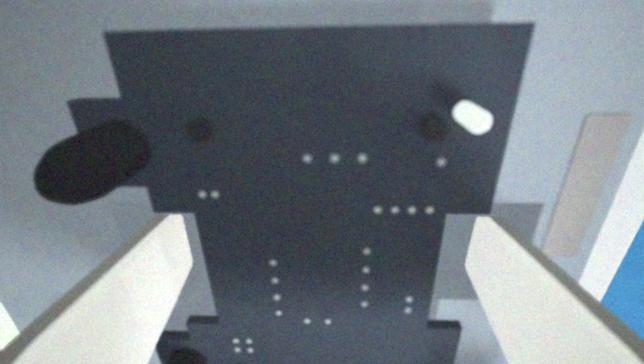

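Scene clock: 1490.13 s.
Joint torques (N m): left_arm=[-11.9 10.59 11.05 0.85 0.29 -0.27 -0.28] | right_arm=[-20.86 -3.2 -3.29 -1.95 -1.31 2.04 0.05]
External joint torques (N m): left_arm=[1.72 0.33 1.04 -0.59 0.25 -0.22 -0.28] | right_arm=[4.45 3.03 0.74 0.28 -1.56 2.07 0.05]
Motor temperatures (°C): left_arm=[30 31 30 32 38 34 40] | right_arm=[35 34 28 32 45 35 35]
Wrist force (N): left_arm=[-2.8 -0.5 -10.4] | right_arm=[10.5 11.9 -12.6]
Wrist torque (N m): left_arm=[-0.01 -0.52 -0.17] | right_arm=[0.00 0.62 0.78]
Wrist force, peak (N): left_arm=[-2.6 -1.0 -10.9] | right_arm=[19.3 13.7 -19.0]
move: off_target
base_odometry: x=-2.042 y=-0.011 heading=-2.502
lidar_m: 0.79 0.30 0.30 0.81 3.46 4.27 4.12 1.84 1.37 0.92 0.93 0.90
base_status: not commanded
joint_positions: torso_squat_rad=+0.350 torso_shift_rad=+0.000 torso_pitch_rad=+0.400 torso_yaw_rad=+0.000 left_shoulder_pitch_rad=-1.465 left_shoulder_roll_rad=+1.577 left_shoulder_yaw_rad=-0.787 left_elbow_rad=-1.874 left_forearm_roll_rad=+1.758 left_wrist_pitch_rad=+1.706 left_hand_roll_rad=+0.969 left_gripper_m=+0.071 right_shoulder_pitch_rad=-1.774 right_shoulder_roll_rad=-0.102 right_shoulder_yaw_rad=+1.123 right_elbow_rad=-0.461 right_forearm_roll_rad=-1.281 right_wrist_pitch_rad=+1.389 right_hand_roll_rad=-0.776 right_gripper_m=+0.063 head_pan_rad=+0.000 head_tilt_rad=+0.600
joint_status: right_gripper_m off_target (ended at +0.063, target +0.050)
wheel_motors_off: 0
motor_effort: left_wheel=-2(3) right_wheel=+2(6)
contact_limits: left_gripper_m 672.5 mA; right_gripper_m 350 mA
chest: x=-0.1075 y=-0.0008 z=+1.2231 quat_wxyz=(+0.980, +0.000, +0.199, +0.000) (m; base frame)
left_hand: x=+0.2702 y=+0.2999 z=+1.1500 quat_wxyz=(+0.995, +0.000, +0.000, +0.101) (m; base frame)
right_hand: x=+0.3701 y=+0.0458 z=+0.9425 quat_wxyz=(+1.000, +0.002, -0.005, +0.000) (m; base frame)
pictures: head_camera, right_wrist_camera
camera_calibration:
head_camera: T_world_to_cam=[[0.0329313, -0.998756, 0.0374299, -0.0546172], [-0.818757, -0.0484363, -0.572094, 0.851504], [0.573195, -0.0118062, -0.819334, 1.09032], [0, 0, 0, 1]] pos_world=[0.074006, -0.000432928, 1.38252]
right_wrist_camera: T_world_to_cam=[[-0.999426, 0.0210789, -0.0265031, 0.396325], [0.00698204, 0.894098, 0.447817, -0.432398], [0.0331358, 0.447375, -0.893732, 0.881253], [0, 0, 0, 1]] pos_world=[0.369915, -0.0159987, 0.991743]

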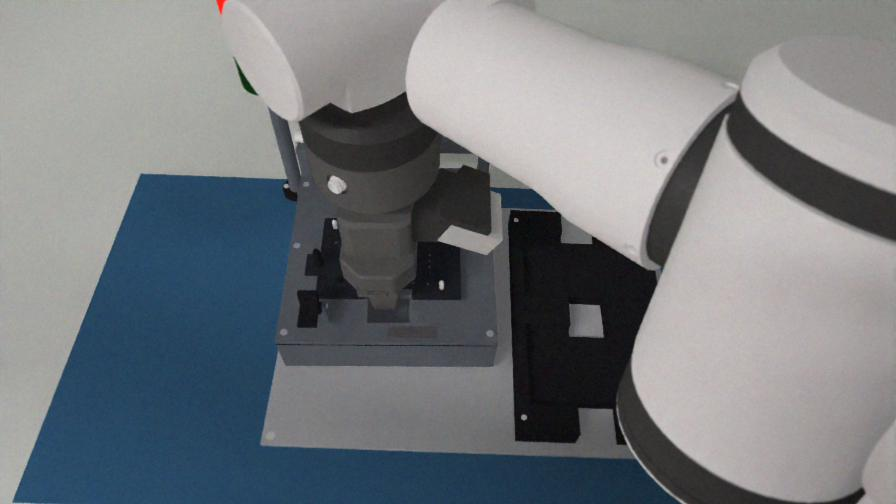

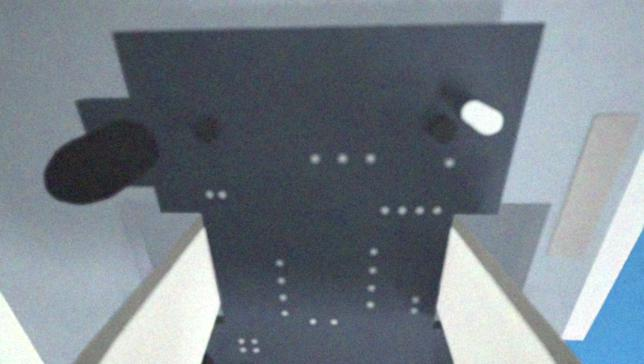

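move(contact_limits={"right_gripper_m": 550}, cameras=[])

move(target={"side":"right","x":0.36,"y":0.0415,"z":0.9425,"quat_wxyz":[0.9999,0,0,-0.017]}, min_time_s=2.5, cameras=["head_camera"])

Scene clock: 1495.93 s.
Joint torques (N m): left_arm=[-11.86 10.43 11.25 0.89 0.38 -0.29 -0.26] | right_arm=[-20.88 -3.29 -3.18 -1.89 -1.28 2.12 0.05]
External joint torques (N m): left_arm=[1.76 0.18 1.24 -0.56 0.35 -0.23 -0.26] | right_arm=[4.43 2.95 0.85 0.35 -1.54 2.15 0.05]
Motor temperatures (°C): left_arm=[30 31 30 32 38 34 40] | right_arm=[35 34 28 32 45 35 35]
Wrist force (N): left_arm=[-3.0 -0.8 -10.0] | right_arm=[13.3 12.4 -13.5]
Wrist torque (N m): left_arm=[0.01 -0.54 -0.16] | right_arm=[0.00 0.65 0.81]
Wrist force, peak (N): left_arm=[-3.1 -0.5 -10.6] | right_arm=[14.1 12.4 -18.0]
base_odometry: x=-2.042 y=-0.011 heading=-2.502
lidar_m: 0.79 0.29 0.30 0.81 3.46 4.27 4.12 1.84 1.37 0.92 0.92 0.90
base_status: not commanded
joint_positions: torso_squat_rad=+0.350 torso_shift_rad=+0.000 torso_pitch_rad=+0.400 torso_yaw_rad=+0.000 left_shoulder_pitch_rad=-1.465 left_shoulder_roll_rad=+1.577 left_shoulder_yaw_rad=-0.787 left_elbow_rad=-1.874 left_forearm_roll_rad=+1.758 left_wrist_pitch_rad=+1.706 left_hand_roll_rad=+0.969 left_gripper_m=+0.071 right_shoulder_pitch_rad=-1.774 right_shoulder_roll_rad=-0.102 right_shoulder_yaw_rad=+1.123 right_elbow_rad=-0.461 right_forearm_roll_rad=-1.281 right_wrist_pitch_rad=+1.389 right_hand_roll_rad=-0.776 right_gripper_m=+0.063 head_pan_rad=+0.000 head_tilt_rad=+0.600
joint_status: not commanded
wheel_motors_off: 0
motor_effort: left_wheel=-2(2) right_wheel=+1(4)
contact_limits: left_gripper_m 672.5 mA; right_gripper_m 550 mA
chest: x=-0.1075 y=-0.0008 z=+1.2231 quat_wxyz=(+0.980, +0.000, +0.199, +0.000) (m; base frame)
left_hand: x=+0.2702 y=+0.2999 z=+1.1500 quat_wxyz=(+0.995, +0.000, +0.000, +0.101) (m; base frame)
right_hand: x=+0.3701 y=+0.0458 z=+0.9425 quat_wxyz=(+1.000, +0.002, -0.005, +0.000) (m; base frame)
pictures: none
No camera images: "cameras" was empty.

Scene clock: 1498.77 s.
Joint torques (N m): left_arm=[-12.02 10.65 11.1 0.92 0.26 -0.32 -0.29] | right_arm=[-17.76 -11.41 -2.56 0.79 -0.46 5.68 -1.83]
External joint torques (N m): left_arm=[1.6 0.39 1.09 -0.52 0.23 -0.26 -0.29] | right_arm=[7.39 -5.4 2.81 3.18 -0.7 5.69 -1.83]
Motor temperatures (°C): left_arm=[30 31 30 32 38 34 40] | right_arm=[35 34 28 32 45 35 35]
Wrist force (N): left_arm=[-2.9 -0.4 -10.4] | right_arm=[13.0 25.4 -20.0]
Wrist torque (N m): left_arm=[-0.03 -0.53 -0.17] | right_arm=[0.29 -0.46 1.99]
Wrist force, peak (N): left_arm=[-2.9 -0.8 -10.6] | right_arm=[13.9 26.7 -20.8]
move: done
base_odometry: x=-2.042 y=-0.011 heading=-2.502
lidar_m: 0.78 0.29 0.30 0.81 3.46 4.27 4.11 1.84 1.37 0.92 0.93 0.91
base_status: not commanded
joint_positions: torso_squat_rad=+0.350 torso_shift_rad=+0.000 torso_pitch_rad=+0.400 torso_yaw_rad=+0.000 left_shoulder_pitch_rad=-1.465 left_shoulder_roll_rad=+1.577 left_shoulder_yaw_rad=-0.787 left_elbow_rad=-1.874 left_forearm_roll_rad=+1.758 left_wrist_pitch_rad=+1.706 left_hand_roll_rad=+0.969 left_gripper_m=+0.071 right_shoulder_pitch_rad=-1.739 right_shoulder_roll_rad=-0.169 right_shoulder_yaw_rad=+1.132 right_elbow_rad=-0.626 right_forearm_roll_rad=-1.274 right_wrist_pitch_rad=+1.426 right_hand_roll_rad=-0.892 right_gripper_m=+0.063 head_pan_rad=+0.000 head_tilt_rad=+0.600
joint_status: all done
wheel_motors_off: 0
motor_effort: left_wheel=-2(4) right_wheel=-2(3)
contact_limits: left_gripper_m 672.5 mA; right_gripper_m 550 mA
chest: x=-0.1073 y=-0.0006 z=+1.2230 quat_wxyz=(+0.980, +0.000, +0.199, +0.000) (m; base frame)
left_hand: x=+0.2703 y=+0.3002 z=+1.1499 quat_wxyz=(+0.995, +0.000, +0.000, +0.101) (m; base frame)
right_hand: x=+0.3598 y=+0.0432 z=+0.9431 quat_wxyz=(+1.000, -0.001, +0.003, -0.015) (m; base frame)
right_hand_status: reached (checked arc, planned for 2.5 s): 2 mm and 0.4 deg off.
pictures: head_camera
camera_calibration:
head_camera: T_world_to_cam=[[0.0332048, -0.998743, 0.0375382, -0.0545709], [-0.818876, -0.04872, -0.5719, 0.851355], [0.57301, -0.0117493, -0.819464, 1.09037], [0, 0, 0, 1]] pos_world=[0.0741717, -0.000213205, 1.38246]

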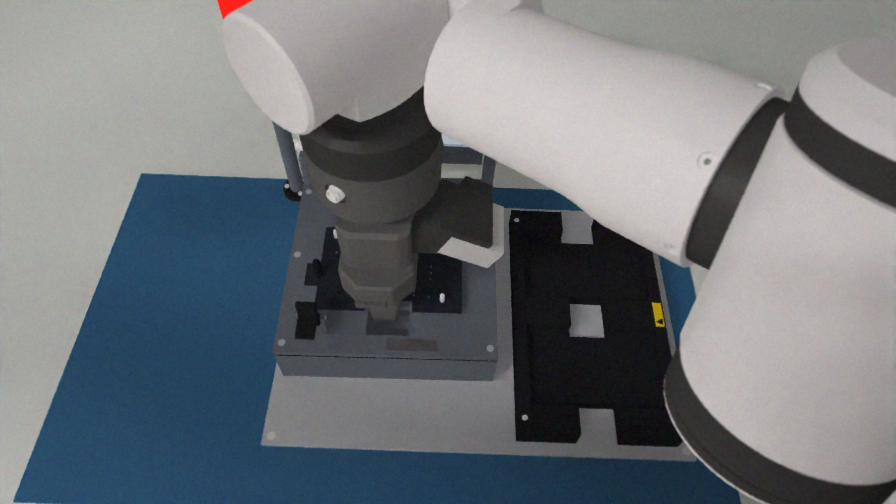

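move(target={"side":"right","x":0.359,"y":0.036,"z":0.9425,"quat_wxyz":[0.9999,0,0,-0.017]}, min_time_s=2.5, cameras=["head_camera"])

Scene clock: 1512.03 s.
Joint torques (N m): left_arm=[-12.07 10.32 10.87 0.96 0.35 -0.33 -0.31] | right_arm=[-17.48 -15.66 -1.6 2.41 1.33 5.66 -1.58]
External joint torques (N m): left_arm=[1.55 0.07 0.86 -0.48 0.32 -0.27 -0.31] | right_arm=[7.64 -9.68 4.34 4.85 1.09 5.66 -1.58]
Motor temperatures (°C): left_arm=[30 31 30 32 38 34 40] | right_arm=[35 34 28 32 45 36 35]
Wrist force (N): left_arm=[-3.0 -0.9 -10.3] | right_arm=[8.0 30.5 -18.7]
Wrist torque (N m): left_arm=[0.03 -0.54 -0.17] | right_arm=[0.40 -0.27 1.66]
Wrist force, peak (N): left_arm=[-3.3 -0.7 -10.6] | right_arm=[10.6 34.2 -16.2]
move: done
base_odometry: x=-2.042 y=-0.011 heading=-2.502
lidar_m: 0.77 0.29 0.30 0.80 3.46 4.29 4.11 1.85 1.36 0.92 0.92 0.90
base_status: not commanded
joint_positions: torso_squat_rad=+0.350 torso_shift_rad=+0.000 torso_pitch_rad=+0.400 torso_yaw_rad=+0.000 left_shoulder_pitch_rad=-1.465 left_shoulder_roll_rad=+1.577 left_shoulder_yaw_rad=-0.787 left_elbow_rad=-1.874 left_forearm_roll_rad=+1.758 left_wrist_pitch_rad=+1.706 left_hand_roll_rad=+0.969 left_gripper_m=+0.071 right_shoulder_pitch_rad=-1.721 right_shoulder_roll_rad=-0.207 right_shoulder_yaw_rad=+1.135 right_elbow_rad=-0.699 right_forearm_roll_rad=-1.270 right_wrist_pitch_rad=+1.433 right_hand_roll_rad=-0.922 right_gripper_m=+0.063 head_pan_rad=+0.000 head_tilt_rad=+0.600
joint_status: all done
wheel_motors_off: 0
motor_effort: left_wheel=-2(3) right_wheel=-2(3)
contact_limits: left_gripper_m 672.5 mA; right_gripper_m 550 mA
chest: x=-0.1074 y=-0.0005 z=+1.2231 quat_wxyz=(+0.980, +0.000, +0.199, +0.000) (m; base frame)
left_hand: x=+0.2702 y=+0.3003 z=+1.1499 quat_wxyz=(+0.995, +0.000, +0.000, +0.101) (m; base frame)
right_hand: x=+0.3583 y=+0.0383 z=+0.9432 quat_wxyz=(+1.000, +0.000, +0.002, -0.015) (m; base frame)
right_hand_status: reached (checked arc, planned for 2.5 s): 2 mm and 0.3 deg off.
pictures: head_camera
camera_calibration:
head_camera: T_world_to_cam=[[0.0332974, -0.998736, 0.0376449, -0.0546006], [-0.818816, -0.048858, -0.571973, 0.851414], [0.573089, -0.011779, -0.819408, 1.09036], [0, 0, 0, 1]] pos_world=[0.0740983, -0.0000899123, 1.38249]

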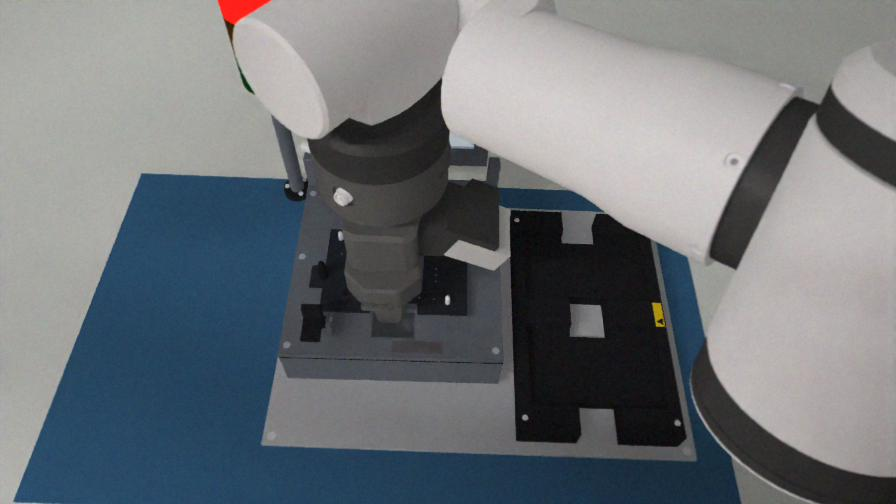

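move(joints={"right_gripper_m":0.08}, cameras=[])

move(target={"side":"right","x":0.359,"y":0.038,"z":1.03,"quat_wxyz":[0.9999,0,0,-0.017]}, min_time_s=2.5, cameras=["right_wrist_camera"])

move(target={"side":"right","x":0.34,"y":-0.08,"z":1.1,"quat_wxyz":[1,0,0,0]}, min_time_s=2, cameras=[])

move(target={"side":"right","x":0.27,"y":-0.3,"z":1.15,"quat_wxyz":[0.995,0,0,-0.101]}, min_time_s=2, cameras=["head_camera"])

Scene clock: 1522.53 s.
Joint torques (N m): left_arm=[-12.08 10.67 10.97 0.98 0.38 -0.24 -0.23] | right_arm=[-21.52 -6.75 -4.65 -1.19 0.35 0.28 -0.41]
External joint torques (N m): left_arm=[1.54 0.42 0.97 -0.47 0.35 -0.19 -0.23] | right_arm=[3.64 -0.79 1.28 1.25 0.11 0.28 -0.41]
Motor temperatures (°C): left_arm=[30 31 30 32 38 34 40] | right_arm=[35 34 28 32 45 36 35]
Wrist force (N): left_arm=[-2.8 -0.8 -10.5] | right_arm=[2.2 10.6 -13.1]
Wrist torque (N m): left_arm=[0.02 -0.51 -0.18] | right_arm=[-0.02 0.84 0.52]
Wrist force, peak (N): left_arm=[-2.6 -0.9 -10.8] | right_arm=[8.1 30.9 -19.4]
move: done
base_odometry: x=-2.042 y=-0.011 heading=-2.502
lidar_m: 0.78 0.29 0.29 0.81 3.47 4.28 4.11 1.85 1.37 0.92 0.93 0.90
base_status: not commanded
joint_positions: torso_squat_rad=+0.350 torso_shift_rad=+0.000 torso_pitch_rad=+0.400 torso_yaw_rad=+0.000 left_shoulder_pitch_rad=-1.465 left_shoulder_roll_rad=+1.577 left_shoulder_yaw_rad=-0.787 left_elbow_rad=-1.874 left_forearm_roll_rad=+1.758 left_wrist_pitch_rad=+1.706 left_hand_roll_rad=+0.969 left_gripper_m=+0.071 right_shoulder_pitch_rad=-1.720 right_shoulder_roll_rad=-0.210 right_shoulder_yaw_rad=+1.136 right_elbow_rad=-0.698 right_forearm_roll_rad=-1.270 right_wrist_pitch_rad=+1.434 right_hand_roll_rad=-0.922 right_gripper_m=+0.080 head_pan_rad=+0.000 head_tilt_rad=+0.600
joint_status: all done
wheel_motors_off: 0
motor_effort: left_wheel=-2(2) right_wheel=-1(3)
contact_limits: left_gripper_m 672.5 mA; right_gripper_m 550 mA
chest: x=-0.1075 y=-0.0007 z=+1.2231 quat_wxyz=(+0.980, +0.000, +0.199, +0.000) (m; base frame)
left_hand: x=+0.2702 y=+0.3000 z=+1.1500 quat_wxyz=(+0.995, +0.000, +0.000, +0.101) (m; base frame)
right_hand: x=+0.3588 y=+0.0362 z=+0.9429 quat_wxyz=(+1.000, -0.001, +0.002, -0.017) (m; base frame)
pictures: none
No camera images: "cameras" was empty.

Scene clock: 1525.37 s.
Joint torques (N m): left_arm=[-12.08 10.36 10.82 0.94 0.35 -0.32 -0.31] | right_arm=[-24.72 -8.25 -8.23 -2.36 -0.35 0.23 -0.37]
External joint torques (N m): left_arm=[1.53 0.11 0.81 -0.5 0.31 -0.26 -0.31] | right_arm=[0.79 -0.99 -0.83 -0.19 -0.6 0.24 -0.37]
Motor temperatures (°C): left_arm=[30 31 30 32 38 34 40] | right_arm=[35 34 28 32 45 36 35]
Wrist force (N): left_arm=[-2.8 -0.7 -10.1] | right_arm=[2.2 10.8 -13.4]
Wrist torque (N m): left_arm=[0.02 -0.54 -0.16] | right_arm=[-0.05 0.83 0.54]
Wrist force, peak (N): left_arm=[-2.7 -0.8 -10.8] | right_arm=[1.9 10.9 -13.8]
move: done
base_odometry: x=-2.042 y=-0.011 heading=-2.502
lidar_m: 0.77 0.29 0.30 0.81 3.46 4.28 4.11 1.83 1.36 0.91 0.94 0.90
base_status: not commanded
joint_positions: torso_squat_rad=+0.350 torso_shift_rad=+0.000 torso_pitch_rad=+0.400 torso_yaw_rad=+0.000 left_shoulder_pitch_rad=-1.465 left_shoulder_roll_rad=+1.577 left_shoulder_yaw_rad=-0.787 left_elbow_rad=-1.874 left_forearm_roll_rad=+1.758 left_wrist_pitch_rad=+1.706 left_hand_roll_rad=+0.969 left_gripper_m=+0.071 right_shoulder_pitch_rad=-1.837 right_shoulder_roll_rad=-0.319 right_shoulder_yaw_rad=+1.072 right_elbow_rad=-0.879 right_forearm_roll_rad=-1.334 right_wrist_pitch_rad=+1.607 right_hand_roll_rad=-1.014 right_gripper_m=+0.080 head_pan_rad=+0.000 head_tilt_rad=+0.600
joint_status: all done
wheel_motors_off: 0
motor_effort: left_wheel=-1(3) right_wheel=+2(3)
contact_limits: left_gripper_m 672.5 mA; right_gripper_m 550 mA
chest: x=-0.1075 y=-0.0007 z=+1.2231 quat_wxyz=(+0.980, +0.000, +0.199, +0.000) (m; base frame)
left_hand: x=+0.2702 y=+0.3000 z=+1.1500 quat_wxyz=(+0.995, +0.000, +0.000, +0.101) (m; base frame)
right_hand: x=+0.3589 y=+0.0381 z=+1.0299 quat_wxyz=(+1.000, +0.000, +0.000, -0.017) (m; base frame)
right_hand_status: reached (checked arc, planned for 2.5 s): 0 mm and 0.0 deg off.
pictures: right_wrist_camera
camera_calibration:
right_wrist_camera: T_world_to_cam=[[-0.998411, 0.0538655, -0.0165319, 0.375809], [0.0409563, 0.895284, 0.44361, -0.472446], [0.038696, 0.442228, -0.896067, 0.96385], [0, 0, 0, 1]] pos_world=[0.357265, -0.0235116, 1.07947]

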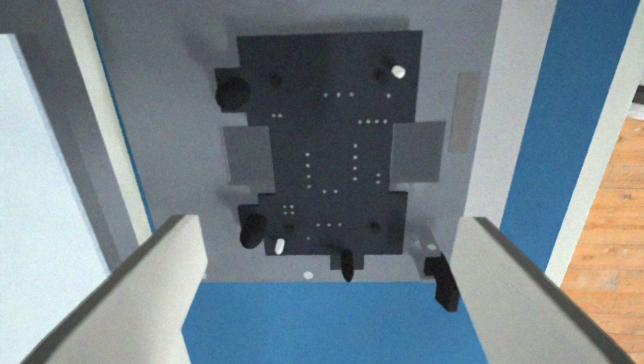

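Scene clock: 1527.70 s.
Joint torques (N m): left_arm=[-12.1 10.48 11.1 1 0.33 -0.25 -0.23] | right_arm=[-20.21 -8.3 -11.15 -1.58 -0.21 0.04 -0.25]
External joint torques (N m): left_arm=[1.52 0.23 1.1 -0.45 0.3 -0.19 -0.23] | right_arm=[3.34 -0.33 -1 -0.29 -0.45 0.04 -0.25]
Motor temperatures (°C): left_arm=[30 31 30 32 38 34 40] | right_arm=[35 34 28 32 45 36 35]
Wrist force (N): left_arm=[-2.8 -0.6 -10.2] | right_arm=[2.2 10.7 -13.4]
Wrist torque (N m): left_arm=[0.01 -0.51 -0.16] | right_arm=[-0.04 0.85 0.53]
Wrist force, peak (N): left_arm=[-3.1 -0.7 -10.6] | right_arm=[2.2 10.8 -14.1]
move: done
base_odometry: x=-2.042 y=-0.011 heading=-2.502
lidar_m: 0.78 0.29 0.30 0.81 3.46 4.28 4.11 1.84 1.37 0.92 0.93 0.90
base_status: not commanded
joint_positions: torso_squat_rad=+0.350 torso_shift_rad=+0.000 torso_pitch_rad=+0.400 torso_yaw_rad=+0.000 left_shoulder_pitch_rad=-1.465 left_shoulder_roll_rad=+1.577 left_shoulder_yaw_rad=-0.787 left_elbow_rad=-1.874 left_forearm_roll_rad=+1.758 left_wrist_pitch_rad=+1.706 left_hand_roll_rad=+0.969 left_gripper_m=+0.071 right_shoulder_pitch_rad=-1.748 right_shoulder_roll_rad=-0.781 right_shoulder_yaw_rad=+0.958 right_elbow_rad=-1.441 right_forearm_roll_rad=-1.462 right_wrist_pitch_rad=+1.777 right_hand_roll_rad=-1.074 right_gripper_m=+0.080 head_pan_rad=+0.000 head_tilt_rad=+0.600
joint_status: all done
wheel_motors_off: 0
motor_effort: left_wheel=-1(2) right_wheel=+1(3)
contact_limits: left_gripper_m 672.5 mA; right_gripper_m 550 mA
chest: x=-0.1075 y=-0.0007 z=+1.2231 quat_wxyz=(+0.980, +0.000, +0.199, +0.000) (m; base frame)
left_hand: x=+0.2702 y=+0.3000 z=+1.1500 quat_wxyz=(+0.995, +0.000, +0.000, +0.101) (m; base frame)
right_hand: x=+0.3401 y=-0.0799 z=+1.1003 quat_wxyz=(+1.000, +0.000, +0.000, +0.000) (m; base frame)
right_hand_status: reached (checked arc, planned for 2.0 s): 0 mm and 0.0 deg off.
pictures: none
No camera images: "cameras" was empty.

Scene clock: 1530.03 s.
Joint torques (N m): left_arm=[-12.08 10.27 11.29 0.98 0.38 -0.2 -0.22] | right_arm=[-12.14 -11.27 -10.89 0.92 -0.1 -0.37 0.3]
External joint torques (N m): left_arm=[1.54 0.02 1.28 -0.47 0.35 -0.14 -0.22] | right_arm=[2.54 0.28 -0.39 -0.44 -0.35 -0.36 0.3]
Motor temperatures (°C): left_arm=[30 31 30 32 38 34 40] | right_arm=[35 34 28 32 45 36 35]
Wrist force (N): left_arm=[-3.0 -0.5 -10.4] | right_arm=[1.7 10.6 -13.3]
Wrist torque (N m): left_arm=[0.00 -0.55 -0.17] | right_arm=[-0.02 0.81 0.52]
Wrist force, peak (N): left_arm=[-3.0 -0.8 -10.6] | right_arm=[2.2 11.0 -13.7]
move: done
base_odometry: x=-2.042 y=-0.011 heading=-2.502
lidar_m: 0.78 0.29 0.30 0.81 3.46 4.27 4.11 1.83 1.37 0.92 0.93 0.90
base_status: not commanded
joint_positions: torso_squat_rad=+0.350 torso_shift_rad=+0.000 torso_pitch_rad=+0.400 torso_yaw_rad=+0.000 left_shoulder_pitch_rad=-1.465 left_shoulder_roll_rad=+1.577 left_shoulder_yaw_rad=-0.787 left_elbow_rad=-1.874 left_forearm_roll_rad=+1.758 left_wrist_pitch_rad=+1.706 left_hand_roll_rad=+0.969 left_gripper_m=+0.071 right_shoulder_pitch_rad=-1.450 right_shoulder_roll_rad=-1.566 right_shoulder_yaw_rad=+0.761 right_elbow_rad=-1.876 right_forearm_roll_rad=-1.750 right_wrist_pitch_rad=+1.722 right_hand_roll_rad=-0.978 right_gripper_m=+0.080 head_pan_rad=+0.000 head_tilt_rad=+0.600
joint_status: all done
wheel_motors_off: 0
motor_effort: left_wheel=-1(2) right_wheel=+2(3)
contact_limits: left_gripper_m 672.5 mA; right_gripper_m 550 mA
chest: x=-0.1075 y=-0.0007 z=+1.2231 quat_wxyz=(+0.980, +0.000, +0.199, +0.000) (m; base frame)
left_hand: x=+0.2702 y=+0.3000 z=+1.1500 quat_wxyz=(+0.995, +0.000, +0.000, +0.101) (m; base frame)
right_hand: x=+0.2702 y=-0.3000 z=+1.1503 quat_wxyz=(+0.995, -0.001, +0.000, -0.101) (m; base frame)
right_hand_status: reached (checked arc, planned for 2.0 s): 0 mm and 0.1 deg off.
pictures: head_camera
camera_calibration:
head_camera: T_world_to_cam=[[0.0329497, -0.998754, 0.0374739, -0.0546343], [-0.818735, -0.0484771, -0.572121, 0.851498], [0.573225, -0.01183, -0.819312, 1.09034], [0, 0, 0, 1]] pos_world=[0.0739421, -0.000389423, 1.38253]

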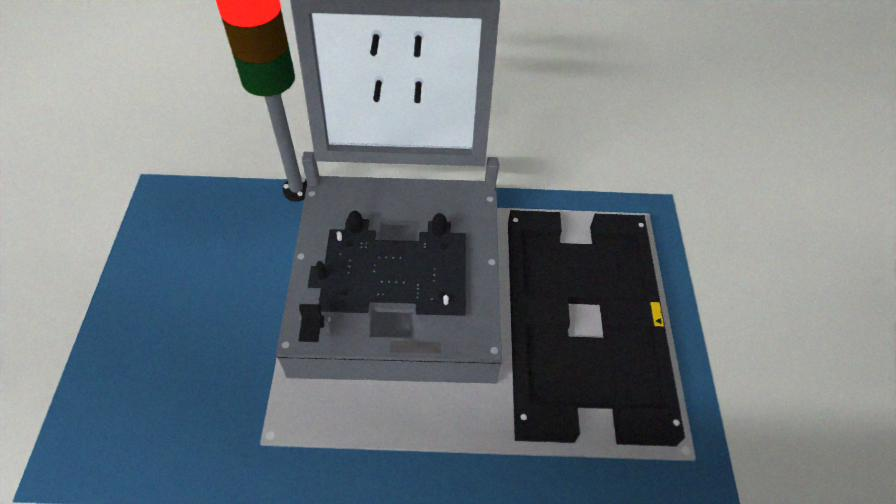

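zoom_image(camera="head_camera", region=[230, 150, 530, 400])

Scaled by 1.680 from the camera's 896x504 image, which has a finer 1280x720 frame.

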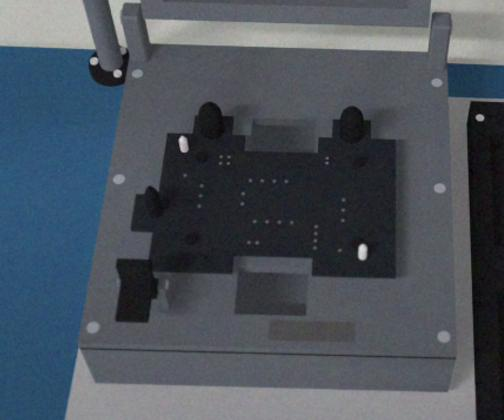

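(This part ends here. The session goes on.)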